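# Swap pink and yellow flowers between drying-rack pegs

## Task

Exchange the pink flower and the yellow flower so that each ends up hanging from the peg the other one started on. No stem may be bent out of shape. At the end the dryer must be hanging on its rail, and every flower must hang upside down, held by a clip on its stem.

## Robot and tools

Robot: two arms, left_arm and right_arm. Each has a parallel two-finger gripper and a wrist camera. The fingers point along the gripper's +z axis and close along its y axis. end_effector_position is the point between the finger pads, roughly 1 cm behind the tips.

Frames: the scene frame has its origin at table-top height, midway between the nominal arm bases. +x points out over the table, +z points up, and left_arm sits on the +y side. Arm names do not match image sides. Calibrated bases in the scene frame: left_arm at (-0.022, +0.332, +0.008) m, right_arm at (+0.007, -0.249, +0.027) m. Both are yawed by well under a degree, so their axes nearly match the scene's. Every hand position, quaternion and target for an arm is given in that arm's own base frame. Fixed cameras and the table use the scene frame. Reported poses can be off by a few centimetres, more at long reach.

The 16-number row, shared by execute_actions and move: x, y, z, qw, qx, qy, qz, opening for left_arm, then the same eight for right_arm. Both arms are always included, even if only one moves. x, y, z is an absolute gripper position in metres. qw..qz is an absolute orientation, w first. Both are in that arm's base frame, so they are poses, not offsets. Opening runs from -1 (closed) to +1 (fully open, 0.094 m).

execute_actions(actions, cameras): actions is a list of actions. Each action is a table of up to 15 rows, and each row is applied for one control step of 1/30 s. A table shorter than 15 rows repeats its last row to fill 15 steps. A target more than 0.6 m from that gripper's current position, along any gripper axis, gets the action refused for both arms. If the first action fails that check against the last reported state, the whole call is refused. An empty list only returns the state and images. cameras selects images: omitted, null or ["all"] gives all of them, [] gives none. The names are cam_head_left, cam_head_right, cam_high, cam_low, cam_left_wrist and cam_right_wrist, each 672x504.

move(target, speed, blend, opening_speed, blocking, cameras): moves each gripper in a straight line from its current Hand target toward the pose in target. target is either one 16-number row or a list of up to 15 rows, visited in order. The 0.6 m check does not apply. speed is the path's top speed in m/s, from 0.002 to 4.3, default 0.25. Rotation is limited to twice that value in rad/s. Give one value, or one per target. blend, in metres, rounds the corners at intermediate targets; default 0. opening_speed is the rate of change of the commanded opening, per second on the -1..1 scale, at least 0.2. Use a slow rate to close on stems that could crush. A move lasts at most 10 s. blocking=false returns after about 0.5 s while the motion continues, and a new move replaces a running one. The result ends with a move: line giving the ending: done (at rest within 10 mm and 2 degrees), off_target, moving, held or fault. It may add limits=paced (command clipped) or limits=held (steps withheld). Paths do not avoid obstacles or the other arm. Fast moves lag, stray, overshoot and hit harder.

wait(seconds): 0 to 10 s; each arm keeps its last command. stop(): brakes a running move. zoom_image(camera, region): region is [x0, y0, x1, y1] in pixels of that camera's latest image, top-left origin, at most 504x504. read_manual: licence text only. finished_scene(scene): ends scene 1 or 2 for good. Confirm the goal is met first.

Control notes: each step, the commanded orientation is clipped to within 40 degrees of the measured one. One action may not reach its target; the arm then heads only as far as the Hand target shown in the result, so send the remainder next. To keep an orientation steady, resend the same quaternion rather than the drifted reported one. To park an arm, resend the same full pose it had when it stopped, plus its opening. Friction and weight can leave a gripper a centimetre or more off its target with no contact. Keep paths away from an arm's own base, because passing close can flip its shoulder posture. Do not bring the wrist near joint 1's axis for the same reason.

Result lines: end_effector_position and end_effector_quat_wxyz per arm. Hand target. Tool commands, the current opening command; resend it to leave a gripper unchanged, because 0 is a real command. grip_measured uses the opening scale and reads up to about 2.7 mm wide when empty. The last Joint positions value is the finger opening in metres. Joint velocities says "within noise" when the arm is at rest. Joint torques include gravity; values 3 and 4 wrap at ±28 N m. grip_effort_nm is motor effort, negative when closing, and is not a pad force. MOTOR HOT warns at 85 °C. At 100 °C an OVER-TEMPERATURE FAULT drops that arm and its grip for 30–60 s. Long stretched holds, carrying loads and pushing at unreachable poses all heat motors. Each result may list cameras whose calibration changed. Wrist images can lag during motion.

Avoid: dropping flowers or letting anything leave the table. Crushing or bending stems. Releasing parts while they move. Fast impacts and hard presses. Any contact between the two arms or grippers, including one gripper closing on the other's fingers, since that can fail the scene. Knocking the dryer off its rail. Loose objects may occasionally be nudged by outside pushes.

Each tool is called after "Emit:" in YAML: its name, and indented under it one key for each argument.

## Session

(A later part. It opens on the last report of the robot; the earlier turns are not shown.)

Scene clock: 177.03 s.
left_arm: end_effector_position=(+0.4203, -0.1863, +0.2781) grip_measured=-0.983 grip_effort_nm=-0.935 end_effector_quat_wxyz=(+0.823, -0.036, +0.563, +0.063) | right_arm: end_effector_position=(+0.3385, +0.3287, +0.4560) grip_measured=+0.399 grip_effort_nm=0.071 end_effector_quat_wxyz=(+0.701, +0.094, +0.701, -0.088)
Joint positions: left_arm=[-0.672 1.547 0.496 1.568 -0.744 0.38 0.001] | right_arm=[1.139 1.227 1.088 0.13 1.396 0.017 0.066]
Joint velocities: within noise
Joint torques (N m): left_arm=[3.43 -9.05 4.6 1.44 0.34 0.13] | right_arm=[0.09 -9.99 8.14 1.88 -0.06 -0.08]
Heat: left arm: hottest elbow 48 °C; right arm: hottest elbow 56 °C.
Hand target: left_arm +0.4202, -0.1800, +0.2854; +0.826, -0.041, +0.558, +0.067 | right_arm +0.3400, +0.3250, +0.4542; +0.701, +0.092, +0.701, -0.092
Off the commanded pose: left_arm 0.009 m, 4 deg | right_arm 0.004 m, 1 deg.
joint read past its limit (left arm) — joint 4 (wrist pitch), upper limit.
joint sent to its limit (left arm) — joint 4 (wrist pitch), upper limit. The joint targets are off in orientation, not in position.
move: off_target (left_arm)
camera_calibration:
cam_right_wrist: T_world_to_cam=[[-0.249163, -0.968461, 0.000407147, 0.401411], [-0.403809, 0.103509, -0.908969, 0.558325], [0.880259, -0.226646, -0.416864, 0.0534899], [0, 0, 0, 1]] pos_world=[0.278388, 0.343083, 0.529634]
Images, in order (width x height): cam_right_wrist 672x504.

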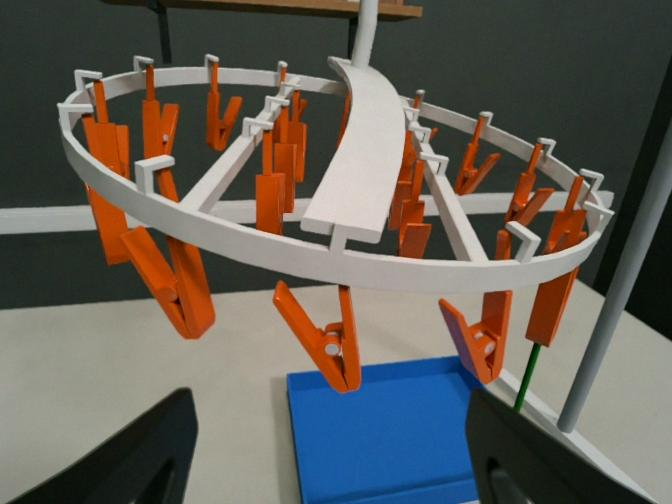

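Emit:
move:
  target: [0.42,-0.18,0.285,0.8402,-0.0468,0.5353,0.0735,-1,0.34,0.29,0.442,0.701,0.0923,0.701,-0.0923,0.4]
  speed: 0.1
  cameras: ["cam_right_wrist"]

Scene clock: 182.40 s.
left_arm: end_effector_position=(+0.4203, -0.1862, +0.2781) grip_measured=-0.983 grip_effort_nm=-0.935 end_effector_quat_wxyz=(+0.823, -0.036, +0.563, +0.064) | right_arm: end_effector_position=(+0.3382, +0.2947, +0.4431) grip_measured=+0.399 grip_effort_nm=0.076 end_effector_quat_wxyz=(+0.700, +0.091, +0.702, -0.089)
Joint positions: left_arm=[-0.672 1.547 0.496 1.568 -0.744 0.38 0.001] | right_arm=[1.102 1.146 0.992 0.139 1.357 0.017 0.066]
Joint velocities: within noise
Joint torques (N m): left_arm=[3.43 -9.11 4.62 1.46 0.34 0.13] | right_arm=[-0.26 -8.47 8.1 2.09 -0.06 -0.09]
Heat: left arm: hottest elbow 48 °C; right arm: hottest elbow 55 °C.
Hand target: left_arm +0.4202, -0.1800, +0.2854; +0.826, -0.041, +0.558, +0.067 | right_arm +0.3400, +0.2900, +0.4420; +0.701, +0.092, +0.701, -0.092
Off the commanded pose: left_arm 0.009 m, 4 deg | right_arm 0.005 m, 0 deg.
joint read past its limit (left arm) — joint 4 (wrist pitch), upper limit.
joint sent to its limit (left arm) — joint 4 (wrist pitch), upper limit. The joint targets are off in orientation, not in position.
move: off_target (left_arm)
camera_calibration:
cam_right_wrist: T_world_to_cam=[[-0.246928, -0.969014, 0.00624876, 0.365188], [-0.406788, 0.0978022, -0.908272, 0.552479], [0.879517, -0.226819, -0.418333, 0.041643], [0, 0, 0, 1]] pos_world=[0.278291, 0.309284, 0.51694]
Images, in order (width x height): cam_right_wrist 672x504.

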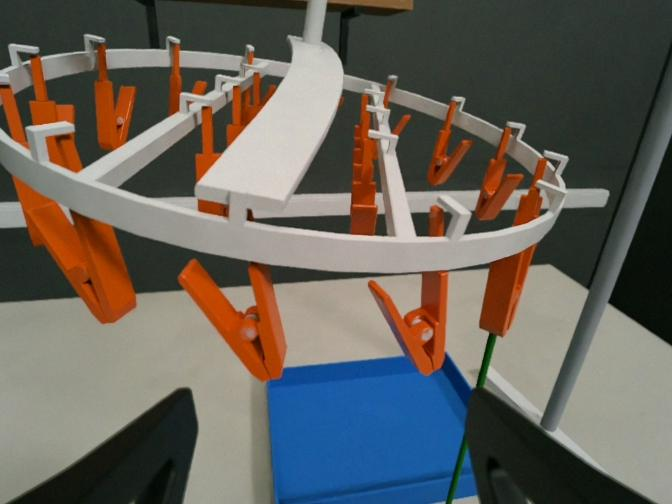

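Emit:
move:
  target: [0.42,-0.18,0.285,0.8402,-0.0468,0.5353,0.0735,-1,0.375,0.328,0.450,0.701,0.0923,0.701,-0.0923,0.4]
  speed: 0.08
  cameras: ["cam_right_wrist"]

Scene clock: 187.93 s.
left_arm: end_effector_position=(+0.4203, -0.1862, +0.2781) grip_measured=-0.983 grip_effort_nm=-0.935 end_effector_quat_wxyz=(+0.823, -0.036, +0.563, +0.064) | right_arm: end_effector_position=(+0.3659, +0.3224, +0.4247) grip_measured=+0.399 grip_effort_nm=0.071 end_effector_quat_wxyz=(+0.694, +0.075, +0.708, -0.104)
Joint positions: left_arm=[-0.672 1.547 0.496 1.568 -0.744 0.38 0.001] | right_arm=[1.072 1.256 1.045 0.149 1.326 0.017 0.066]
Joint velocities: within noise
Joint torques (N m): left_arm=[3.37 -9.05 4.63 1.44 0.34 0.12] | right_arm=[-0.32 -8.82 13.23 2.11 -0.04 -0.11]
Heat: left arm: hottest elbow 47 °C; right arm: hottest elbow 55 °C.
Hand target: left_arm +0.4202, -0.1800, +0.2854; +0.826, -0.041, +0.558, +0.067 | right_arm +0.3738, +0.3267, +0.4494; +0.701, +0.092, +0.701, -0.092
Off the commanded pose: left_arm 0.009 m, 4 deg | right_arm 0.027 m, 3 deg.
joint read past its limit (left arm) — joint 4 (wrist pitch), upper limit.
joint sent to its limit (left arm) — joint 4 (wrist pitch), upper limit. The joint targets are off in orientation, not in position.
move: off_target (left_arm, right_arm)
camera_calibration:
cam_right_wrist: T_world_to_cam=[[-0.244827, -0.968214, 0.0512044, 0.378951], [-0.427339, 0.060352, -0.902075, 0.561273], [0.870311, -0.242733, -0.428531, 0.0286524], [0, 0, 0, 1]] pos_world=[0.307695, 0.339987, 0.499185]
Images, in order (width x height): cam_right_wrist 672x504.

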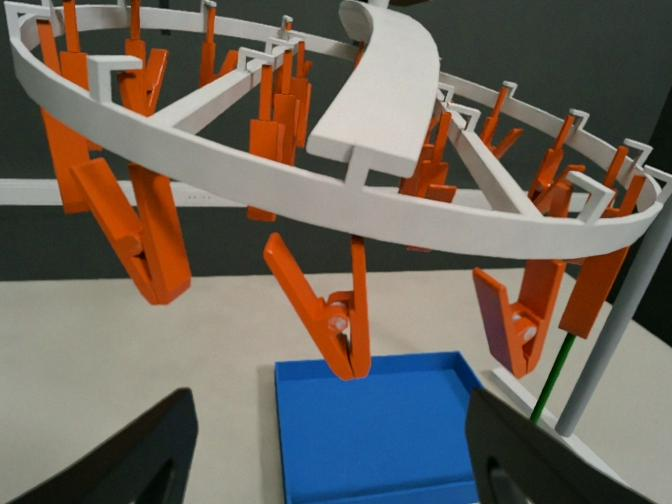

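Emit:
move:
  target:
    - [0.42,-0.18,0.285,0.8402,-0.0468,0.5353,0.0735,-1,0.385,0.327,0.461,0.701,0.0923,0.701,-0.0923,0.4]
    - [0.42,-0.18,0.285,0.8402,-0.0468,0.5353,0.0735,-1,0.428,0.3155,0.461,0.701,0.0923,0.701,-0.0923,0.4]
    - [0.42,-0.18,0.285,0.8402,-0.0468,0.5353,0.0735,-1,0.428,0.3155,0.461,0.701,0.0923,0.701,-0.0923,-0.4]
  speed: 0.06
  opening_speed: 0.5
  cameras: ["cam_right_wrist"]

Scene clock: 195.17 s.
left_arm: end_effector_position=(+0.4203, -0.1862, +0.2783) grip_measured=-0.983 grip_effort_nm=-0.935 end_effector_quat_wxyz=(+0.823, -0.036, +0.563, +0.063) | right_arm: end_effector_position=(+0.4189, +0.3110, +0.4369) grip_measured=-0.395 grip_effort_nm=-0.247 end_effector_quat_wxyz=(+0.695, +0.082, +0.707, -0.098)
Joint positions: left_arm=[-0.672 1.546 0.496 1.568 -0.743 0.38 0.001] | right_arm=[0.952 1.299 1.112 0.149 1.207 0.011 0.028]
Joint velocities: within noise
Joint torques (N m): left_arm=[3.43 -9.11 4.62 1.46 0.34 0.13] | right_arm=[-0.26 -9.76 13.38 1.36 -0.02 -0.1]
Heat: left arm: hottest elbow 47 °C; right arm: hottest elbow 55 °C.
Hand target: left_arm +0.4202, -0.1801, +0.2855; +0.826, -0.041, +0.558, +0.067 | right_arm +0.4267, +0.3145, +0.4605; +0.701, +0.092, +0.701, -0.092
Off the commanded pose: left_arm 0.009 m, 4 deg | right_arm 0.026 m, 2 deg.
joint read past its limit (left arm) — joint 4 (wrist pitch), upper limit.
joint sent to its limit (left arm) — joint 4 (wrist pitch), upper limit. The joint targets are off in orientation, not in position.
move: off_target (left_arm, right_arm); target 3's new opening was sent with right_arm's hand 0.027 m and 2 deg from that target
camera_calibration:
cam_right_wrist: T_world_to_cam=[[-0.245879, -0.968726, 0.0333597, 0.388579], [-0.422316, 0.0760862, -0.90325, 0.589146], [0.872463, -0.236179, -0.427817, -0.0182744], [0, 0, 0, 1]] pos_world=[0.360293, 0.327285, 0.511365]
Images, in order (width x height): cam_right_wrist 672x504.

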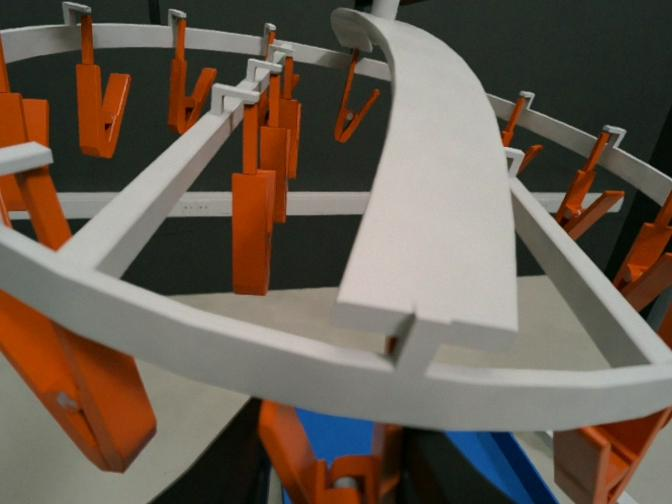

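Emit:
move:
  target:
    - [0.42,-0.18,0.285,0.8402,-0.0468,0.5353,0.0735,-1,0.428,0.3155,0.461,0.701,0.0923,0.701,-0.0923,-0.7]
    - [0.435,-0.245,0.285,0.8402,-0.0468,0.5353,0.0735,-1,0.428,0.3155,0.461,0.701,0.0923,0.701,-0.0923,-0.7]
  speed: 0.08
  opening_speed: 0.5

Emit:
zoom_image:
  camera: "cam_low"
  region: [240, 120, 340, 220]

Emit:
zoom_image:
  camera: "cam_head_right"
  region: [280, 10, 400, 130]

Emit:
zoom_image:
  camera: "cam_high"
  region: [260, 50, 380, 170]

Scene clock: 202.60 s.
left_arm: end_effector_position=(+0.4289, -0.2328, +0.2773) grip_measured=-0.983 grip_effort_nm=-0.935 end_effector_quat_wxyz=(+0.819, -0.035, +0.569, +0.069) | right_arm: end_effector_position=(+0.4189, +0.3110, +0.4369) grip_measured=-0.574 grip_effort_nm=-1.038 end_effector_quat_wxyz=(+0.695, +0.082, +0.707, -0.098)
Joint positions: left_arm=[-0.759 1.624 0.6 1.568 -0.828 0.442 0.001] | right_arm=[0.952 1.299 1.112 0.149 1.207 0.011 0.02]
Joint velocities: within noise
Joint torques (N m): left_arm=[1.85 -7.94 7.6 1.37 0.16 0.18] | right_arm=[-0.21 -9.64 13.34 1.36 -0.02 -0.09]
Heat: left arm: hottest elbow 46 °C; right arm: hottest elbow 56 °C.
Hand target: left_arm +0.4346, -0.2446, +0.2853; +0.823, -0.038, +0.563, +0.065 | right_arm +0.4267, +0.3145, +0.4605; +0.701, +0.092, +0.701, -0.092
Off the commanded pose: left_arm 0.016 m, 5 deg | right_arm 0.026 m, 2 deg.
joint read past its limit (left arm) — joint 4 (wrist pitch), upper limit.
joint sent to its limit (left arm) — joint 4 (wrist pitch), upper limit. The joint targets are off in orientation, not in position.
move: off_target (left_arm, right_arm)
camera_calibration:
cam_left_wrist: T_world_to_cam=[[0.162892, -0.986137, -0.0316267, -0.290824], [-0.0802737, 0.0187025, -0.996597, 0.353785], [0.983373, 0.164877, -0.0761143, -0.271808], [0, 0, 0, 1]] pos_world=[0.343061, -0.248594, 0.322695]
cam_right_wrist: T_world_to_cam=[[-0.245879, -0.968726, 0.0333597, 0.388579], [-0.422316, 0.0760862, -0.90325, 0.589146], [0.872463, -0.236179, -0.427817, -0.0182744], [0, 0, 0, 1]] pos_world=[0.360293, 0.327285, 0.511365]

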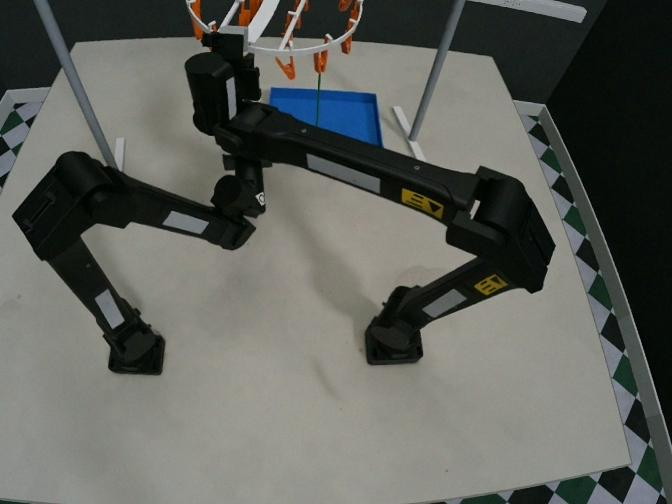

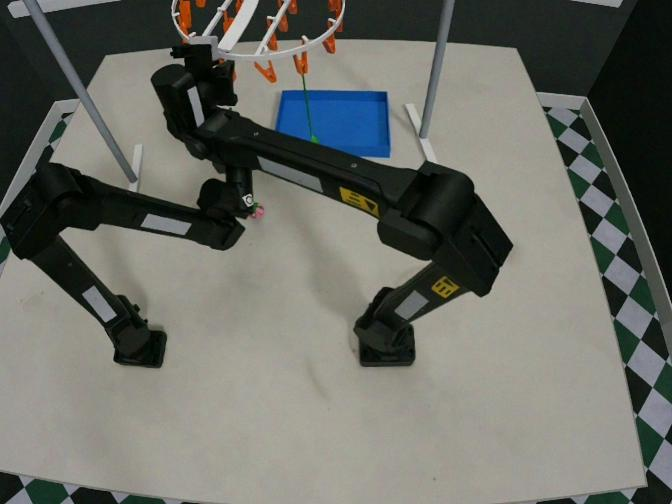

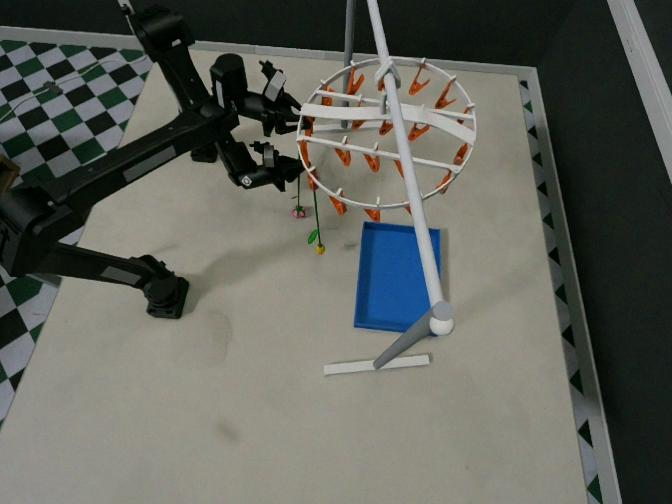

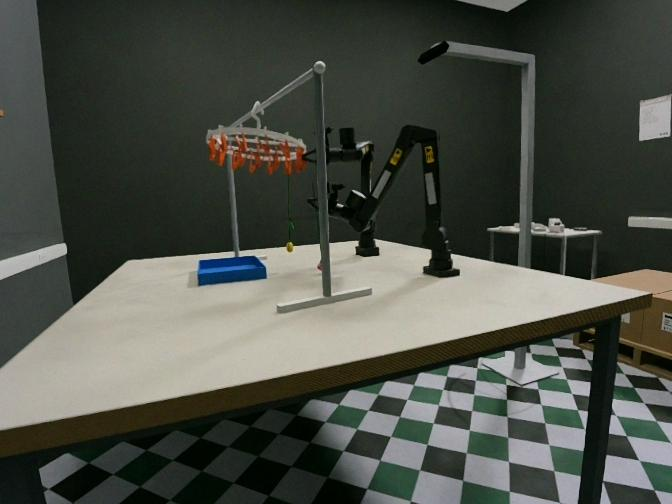

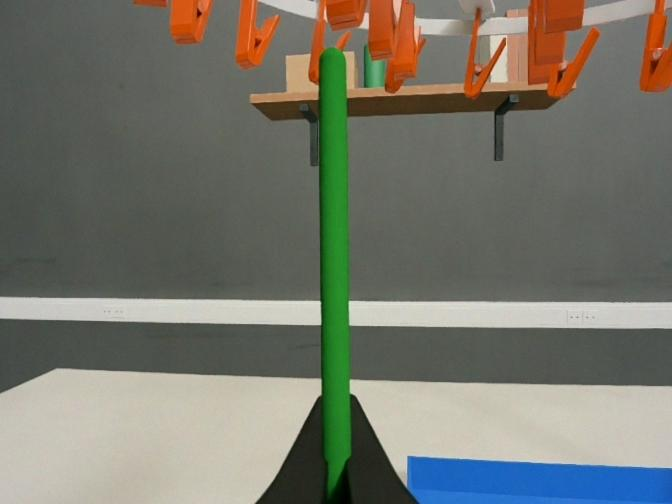

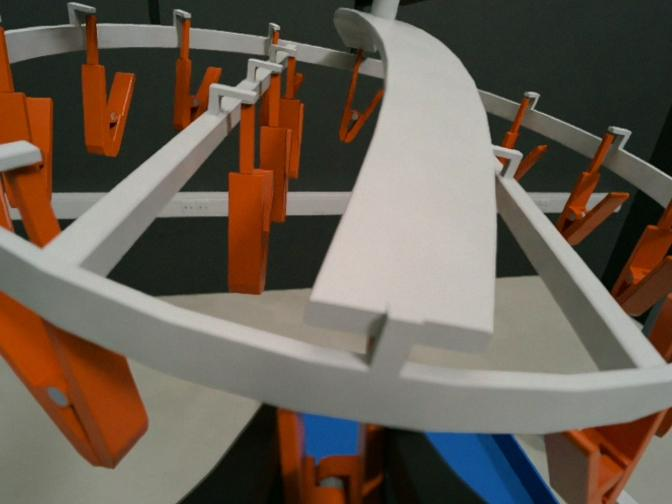

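Scaled by 5.040 from the camera's 672x504 image, which has a finer 960x720 frame.

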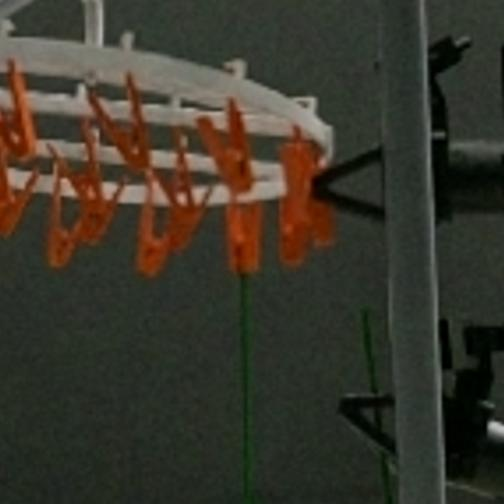

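Scaled by 4.200 from the camera's 672x504 image, which has a finer 960x720 frame.

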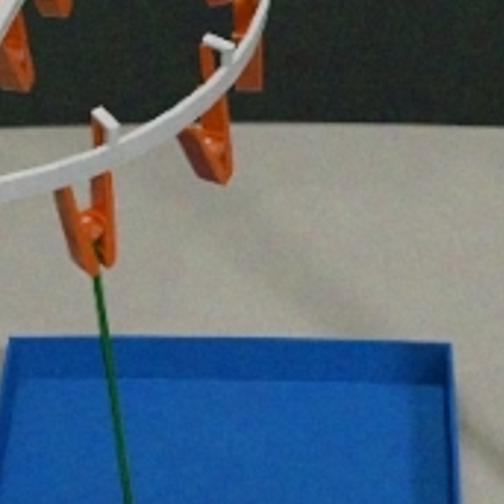

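Scaled by 4.200 from the camera's 672x504 image, which has a finer 960x720 frame.

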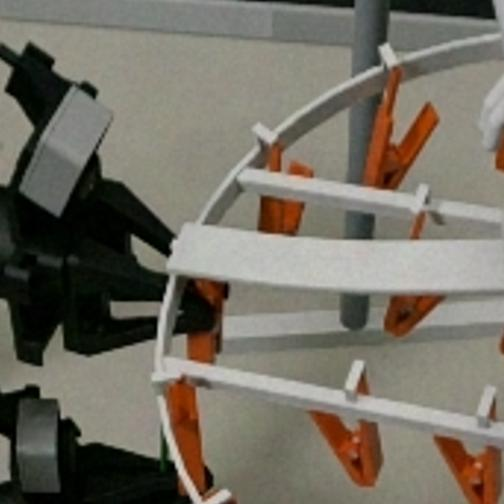

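Emit:
move:
  target: [0.453,-0.249,0.32,0.8402,-0.0468,0.5353,0.0735,-1,0.428,0.3155,0.461,0.701,0.0923,0.701,-0.0923,-0.7]
  speed: 0.06
  cameras: ["cam_left_wrist","cam_low","cam_head_left","cam_head_right","cam_high"]

Emit:
zoom_image:
  camera: "cam_low"
  region: [270, 130, 330, 190]

Emit:
zoom_image:
  camera: "cam_high"
  region: [280, 90, 340, 190]

Emit:
zoom_image:
  camera: "cam_head_right"
  region: [200, 30, 300, 130]

Scene clock: 209.23 s.
left_arm: end_effector_position=(+0.4418, -0.2465, +0.3083) grip_measured=-0.983 grip_effort_nm=-0.935 end_effector_quat_wxyz=(+0.835, -0.038, +0.544, +0.071) | right_arm: end_effector_position=(+0.4189, +0.3110, +0.4369) grip_measured=-0.574 grip_effort_nm=-1.028 end_effector_quat_wxyz=(+0.695, +0.082, +0.707, -0.098)
Joint positions: left_arm=[-0.756 1.624 0.68 1.568 -0.807 0.495 0.001] | right_arm=[0.952 1.299 1.112 0.149 1.207 0.011 0.02]
Joint velocities: within noise
Joint torques (N m): left_arm=[3.43 -8.76 8.28 1.26 0.4 0.18] | right_arm=[-0.26 -9.82 13.35 1.37 -0.02 -0.08]
Heat: left arm: hottest elbow 47 °C; right arm: hottest elbow 56 °C.
Hand target: left_arm +0.4523, -0.2486, +0.3200; +0.840, -0.047, +0.535, +0.073 | right_arm +0.4267, +0.3145, +0.4605; +0.701, +0.092, +0.701, -0.092
Off the commanded pose: left_arm 0.016 m, 2 deg | right_arm 0.026 m, 2 deg.
joint read past its limit (left arm) — joint 4 (wrist pitch), upper limit.
move: off_target (left_arm, right_arm)
camera_calibration:
cam_left_wrist: T_world_to_cam=[[0.170054, -0.985141, -0.0240762, -0.310636], [-0.0219236, 0.0206438, -0.999546, 0.361618], [0.985191, 0.170504, -0.0180873, -0.297261], [0, 0, 0, 1]] pos_world=[0.353612, -0.262801, 0.348598]
Images, in order (width x height): cam_head_left 672x504, cam_head_right 672x504, cam_high 672x504, cam_low 672x504, cam_left_wrist 672x504.

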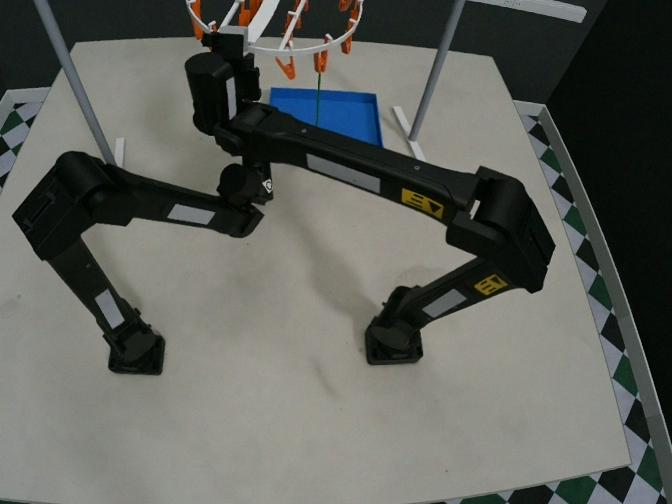

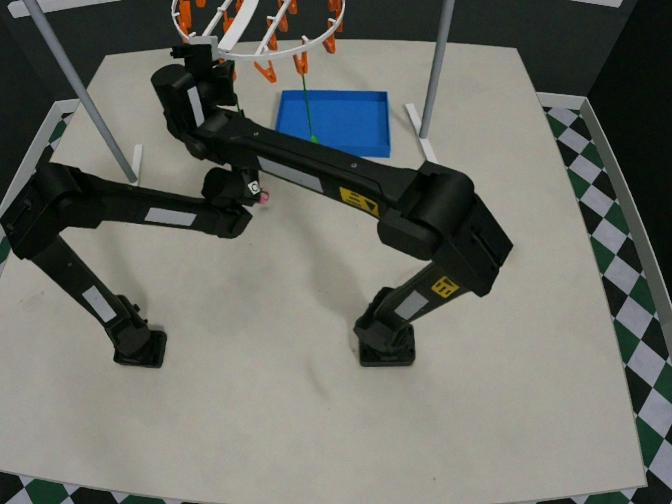

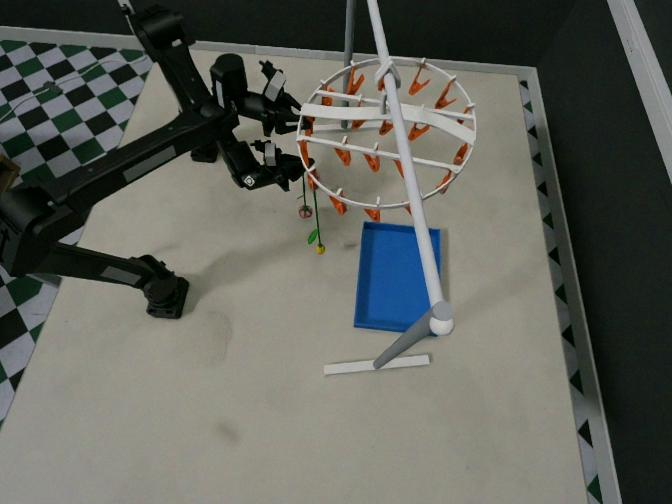

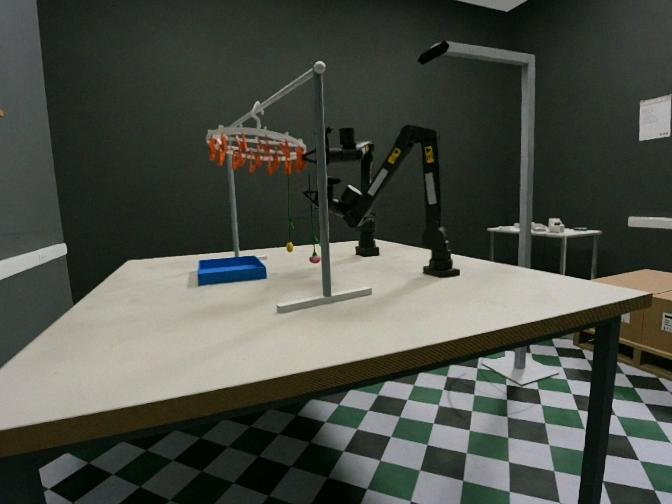

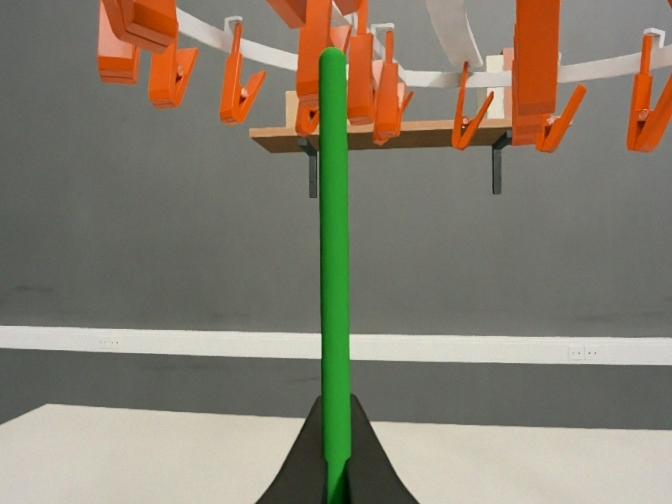

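Scaled by 8.400 from the camera's 672x504 image, which has a finer 960x720 frame.

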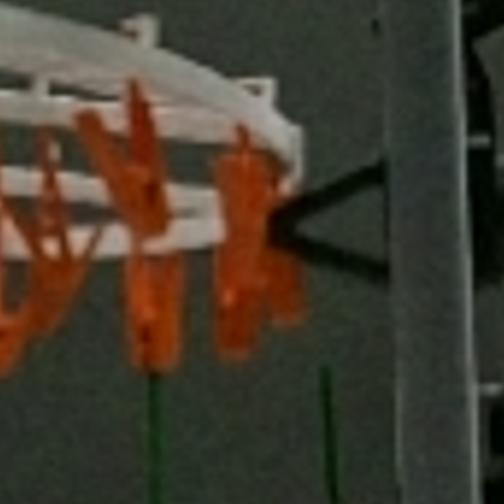

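Scaled by 5.040 from the camera's 672x504 image, which has a finer 960x720 frame.

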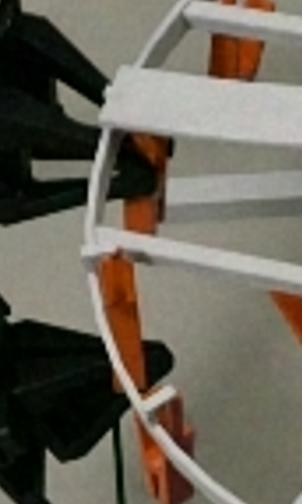

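Scaled by 5.040 from the camera's 672x504 image, which has a finer 960x720 frame.

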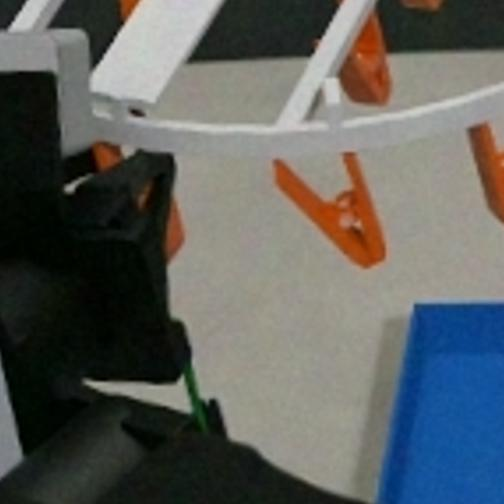

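Emit:
move:
  target: [0.469,-0.252,0.32,0.8402,-0.0468,0.5353,0.0735,-1,0.428,0.3155,0.461,0.701,0.0923,0.701,-0.0923,-0.7]
  speed: 0.06
  cameras: ["cam_left_wrist","cam_low","cam_head_right","cam_head_left"]

Emit:
zoom_image:
  camera: "cam_low"
  region: [270, 130, 330, 190]

Emit:
zoom_image:
  camera: "cam_head_right"
  region: [200, 30, 300, 130]

Emit:
zoom_image:
  camera: "cam_head_left"
  region: [230, 10, 330, 110]

Scene clock: 215.97 s.
left_arm: end_effector_position=(+0.4565, -0.2484, +0.3105) grip_measured=-0.983 grip_effort_nm=-0.935 end_effector_quat_wxyz=(+0.836, -0.036, +0.542, +0.077) | right_arm: end_effector_position=(+0.4189, +0.3110, +0.4369) grip_measured=-0.574 grip_effort_nm=-1.028 end_effector_quat_wxyz=(+0.695, +0.082, +0.707, -0.098)
Joint positions: left_arm=[-0.735 1.645 0.716 1.55 -0.791 0.496 0.001] | right_arm=[0.952 1.299 1.112 0.149 1.207 0.011 0.02]
Joint velocities: within noise
Joint torques (N m): left_arm=[3.43 -8.88 8.47 0.94 0.38 -0.04] | right_arm=[-0.21 -9.76 13.37 1.4 -0.02 -0.1]
Heat: left arm: hottest elbow 48 °C; right arm: hottest elbow 57 °C.
Hand target: left_arm +0.4682, -0.2515, +0.3200; +0.840, -0.047, +0.535, +0.074 | right_arm +0.4267, +0.3145, +0.4605; +0.701, +0.092, +0.701, -0.092
Off the commanded pose: left_arm 0.016 m, 2 deg | right_arm 0.026 m, 2 deg.
move: off_target (left_arm, right_arm)
camera_calibration:
cam_left_wrist: T_world_to_cam=[[0.178097, -0.983446, -0.0333858, -0.315389], [-0.0180883, 0.0306505, -0.999366, 0.364868], [0.983847, 0.178588, -0.0123302, -0.31047], [0, 0, 0, 1]] pos_world=[0.368225, -0.265906, 0.35028]
Images, in order (width x height): cam_head_left 672x504, cam_head_right 672x504, cam_low 672x504, cam_left_wrist 672x504.

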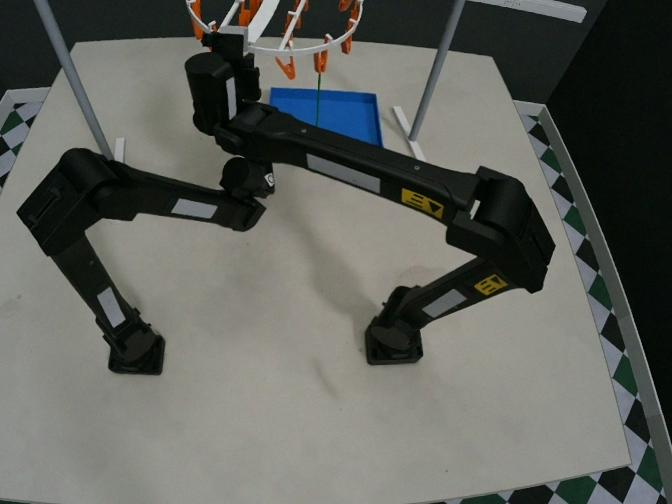

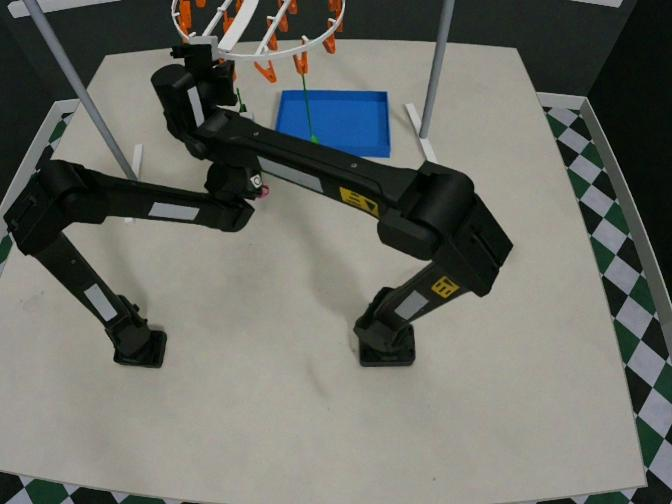

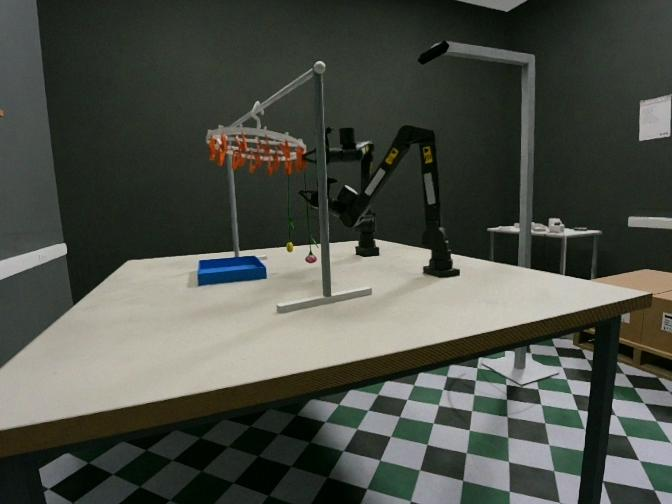

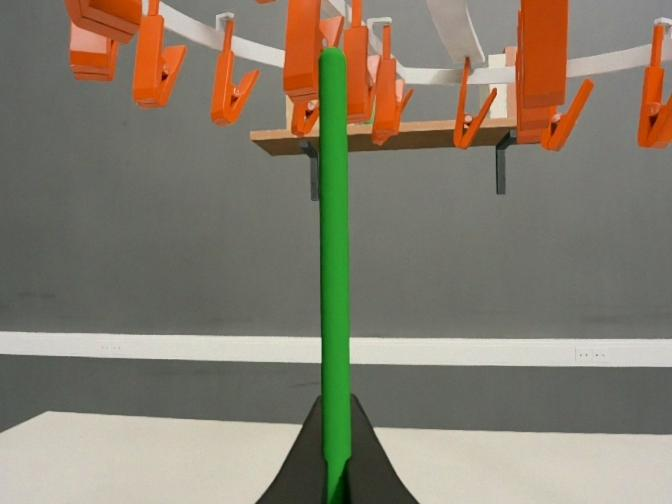

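Scaled by 8.400 from the camera's 672x504 image, which has a finer 960x720 frame.

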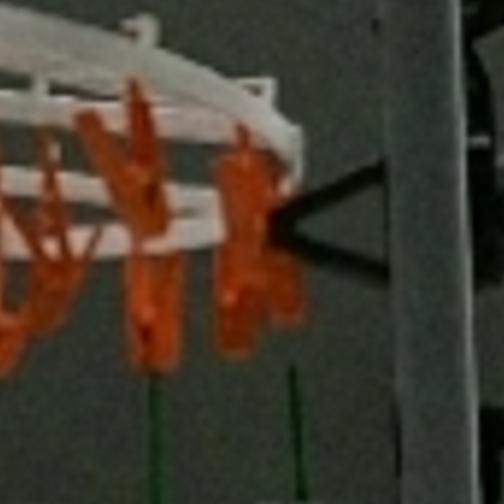

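Scaled by 5.040 from the camera's 672x504 image, which has a finer 960x720 frame.

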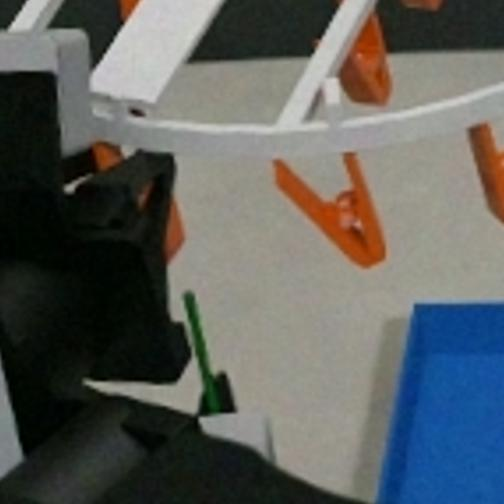

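Scaled by 5.040 from the camera's 672x504 image, which has a finer 960x720 frame.

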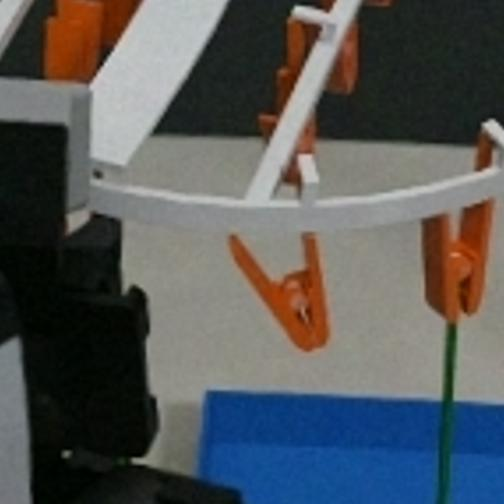

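Emit:
move:
  target: [0.472,-0.249,0.34,0.8402,-0.0468,0.5353,0.0735,-1,0.428,0.3155,0.461,0.701,0.0923,0.701,-0.0923,-0.7]
  speed: 0.04
  cameras: ["cam_left_wrist","cam_low","cam_head_right"]

Emit:
zoom_image:
  camera: "cam_low"
  region: [270, 130, 330, 190]

Emit:
zoom_image:
  camera: "cam_head_right"
  region: [215, 60, 265, 110]

Scene clock: 220.93 s.
left_arm: end_effector_position=(+0.4636, -0.2496, +0.3140) grip_measured=-0.983 grip_effort_nm=-0.935 end_effector_quat_wxyz=(+0.830, -0.026, +0.551, +0.084) | right_arm: end_effector_position=(+0.4189, +0.3110, +0.4369) grip_measured=-0.574 grip_effort_nm=-1.033 end_effector_quat_wxyz=(+0.695, +0.082, +0.707, -0.098)
Joint positions: left_arm=[-0.725 1.627 0.729 1.482 -0.783 0.49 0.001] | right_arm=[0.952 1.299 1.112 0.149 1.207 0.011 0.02]
Joint velocities: within noise
Joint torques (N m): left_arm=[3.37 -11.22 8.73 1.1 0.38 -0.06] | right_arm=[-0.09 -9.76 13.38 1.37 -0.02 -0.07]
Heat: left arm: hottest elbow 48 °C; right arm: hottest elbow 58 °C.
Hand target: left_arm +0.4707, -0.2481, +0.3399; +0.840, -0.047, +0.535, +0.074 | right_arm +0.4267, +0.3145, +0.4605; +0.701, +0.092, +0.701, -0.092
Off the commanded pose: left_arm 0.027 m, 3 deg | right_arm 0.026 m, 2 deg.
move: off_target (left_arm, right_arm)
camera_calibration:
cam_left_wrist: T_world_to_cam=[[0.177491, -0.982292, -0.060001, -0.308704], [-0.0420713, 0.0533397, -0.99769, 0.384795], [0.983223, 0.179605, -0.031859, -0.310535], [0, 0, 0, 1]] pos_world=[0.376306, -0.267988, 0.35549]
Images, in order (width x height): cam_head_right 672x504, cam_low 672x504, cam_left_wrist 672x504.

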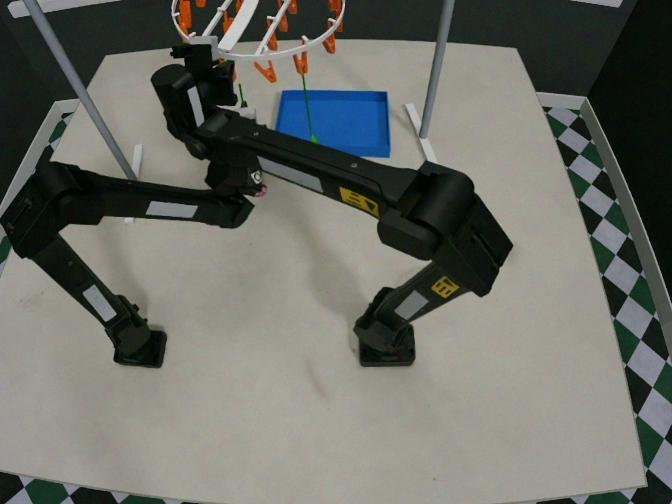

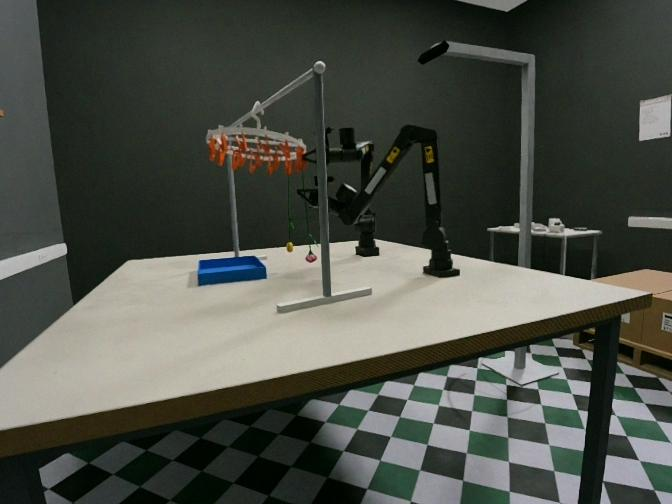

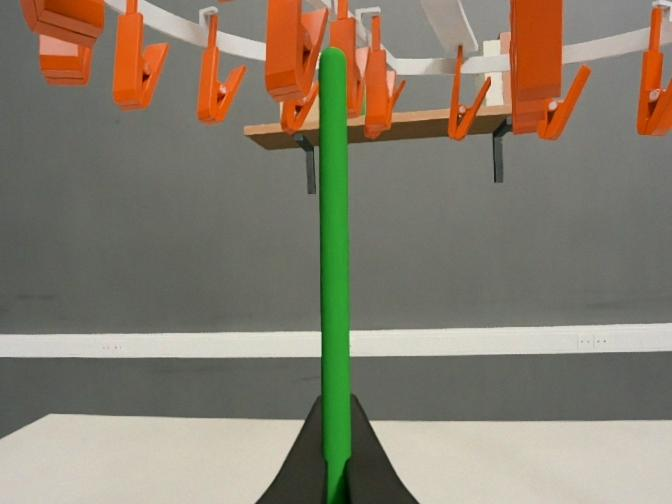

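Scaled by 8.400 from the camera's 672x504 image, which has a finer 960x720 frame.

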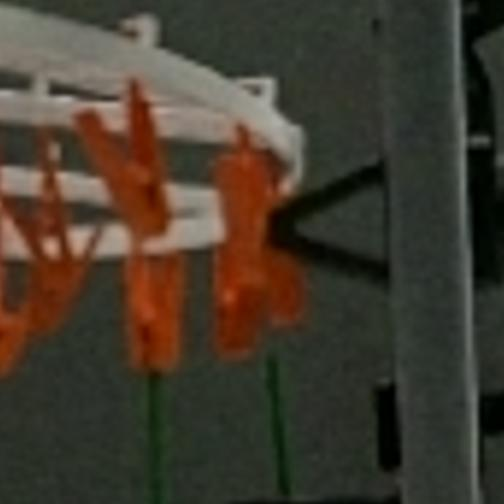

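Scaled by 10.080 from the camera's 672x504 image, which has a finer 960x720 frame.

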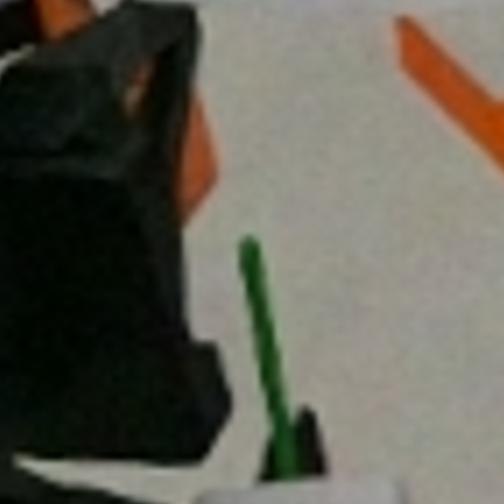

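Emit:
move:
  target: [0.465,-0.240,0.34,0.8402,-0.0468,0.5353,0.0735,-1,0.428,0.3155,0.461,0.701,0.0923,0.701,-0.0923,-0.7]
  speed: 0.04
  cameras: ["cam_left_wrist","cam_low","cam_head_right"]

Emit:
zoom_image:
  camera: "cam_low"
  region: [270, 130, 330, 190]

Emit:
zoom_image:
  camera: "cam_head_right"
  region: [215, 60, 265, 110]

Scene clock: 225.93 s.
left_arm: end_effector_position=(+0.4621, -0.2452, +0.3243) grip_measured=-0.983 grip_effort_nm=-0.935 end_effector_quat_wxyz=(+0.834, -0.033, +0.545, +0.079) | right_arm: end_effector_position=(+0.4189, +0.3110, +0.4369) grip_measured=-0.574 grip_effort_nm=-1.033 end_effector_quat_wxyz=(+0.695, +0.082, +0.707, -0.098)
Joint positions: left_arm=[-0.72 1.606 0.729 1.481 -0.778 0.485 0.001] | right_arm=[0.952 1.299 1.112 0.149 1.207 0.011 0.02]
Joint velocities: within noise
Joint torques (N m): left_arm=[3.43 -11.22 6.84 1.16 0.38 -0.06] | right_arm=[0.03 -9.88 13.38 1.39 -0.03 -0.09]
Heat: left arm: hottest elbow 49 °C; right arm: hottest elbow 58 °C.
Hand target: left_arm +0.4647, -0.2399, +0.3398; +0.840, -0.047, +0.535, +0.074 | right_arm +0.4267, +0.3145, +0.4605; +0.701, +0.092, +0.701, -0.092
Off the commanded pose: left_arm 0.017 m, 2 deg | right_arm 0.026 m, 2 deg.
move: off_target (left_arm, right_arm)
camera_calibration:
cam_left_wrist: T_world_to_cam=[[0.178509, -0.983061, -0.0415337, -0.310093], [-0.0245331, 0.0377516, -0.998986, 0.383215], [0.983632, 0.179347, -0.0173786, -0.314512], [0, 0, 0, 1]] pos_world=[0.37412, -0.262901, 0.364481]
Images, in order (width x height): cam_head_right 672x504, cam_low 672x504, cam_left_wrist 672x504.

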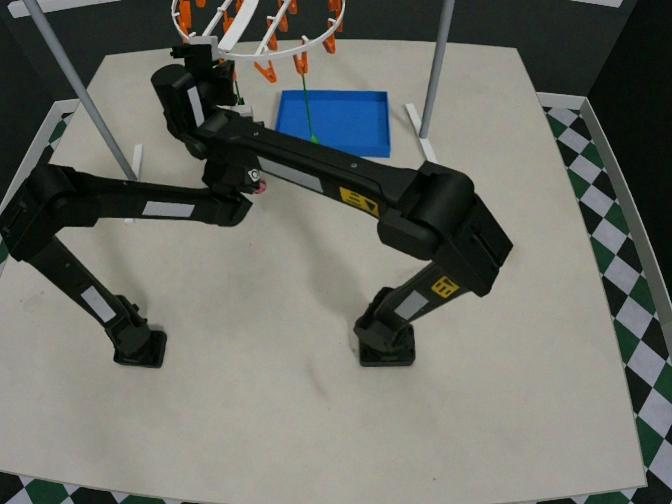

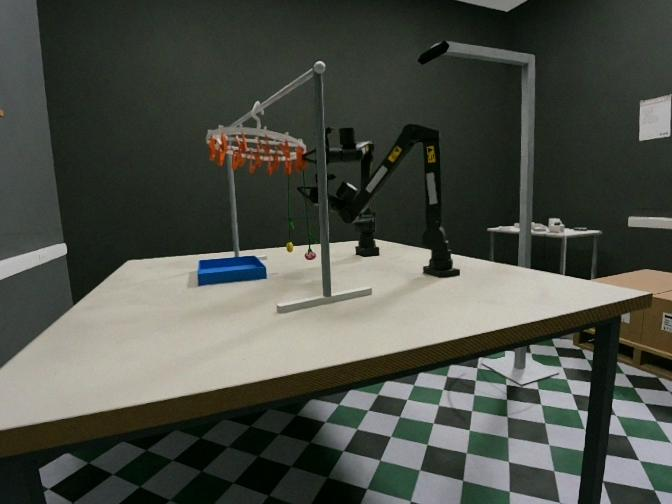

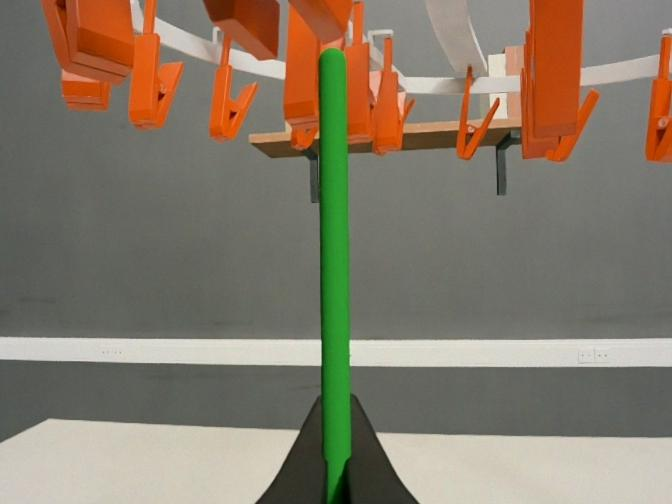

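Scaled by 8.400 from the camera's 672x504 image, which has a finer 960x720 frame.

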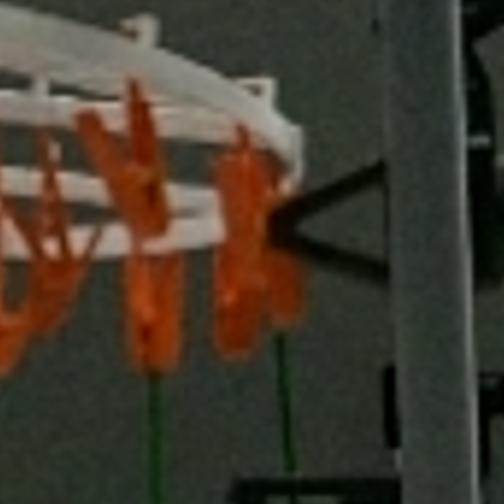

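Scaled by 10.080 from the camera's 672x504 image, which has a finer 960x720 frame.

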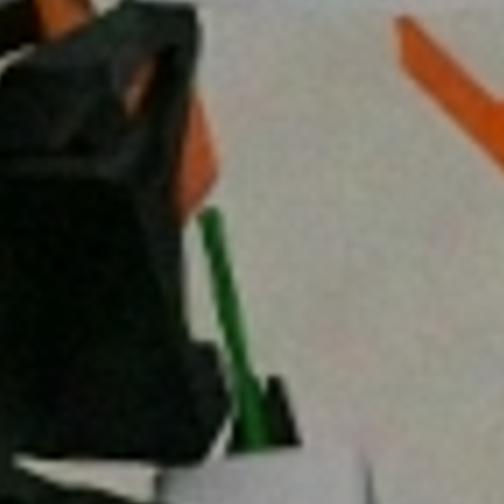

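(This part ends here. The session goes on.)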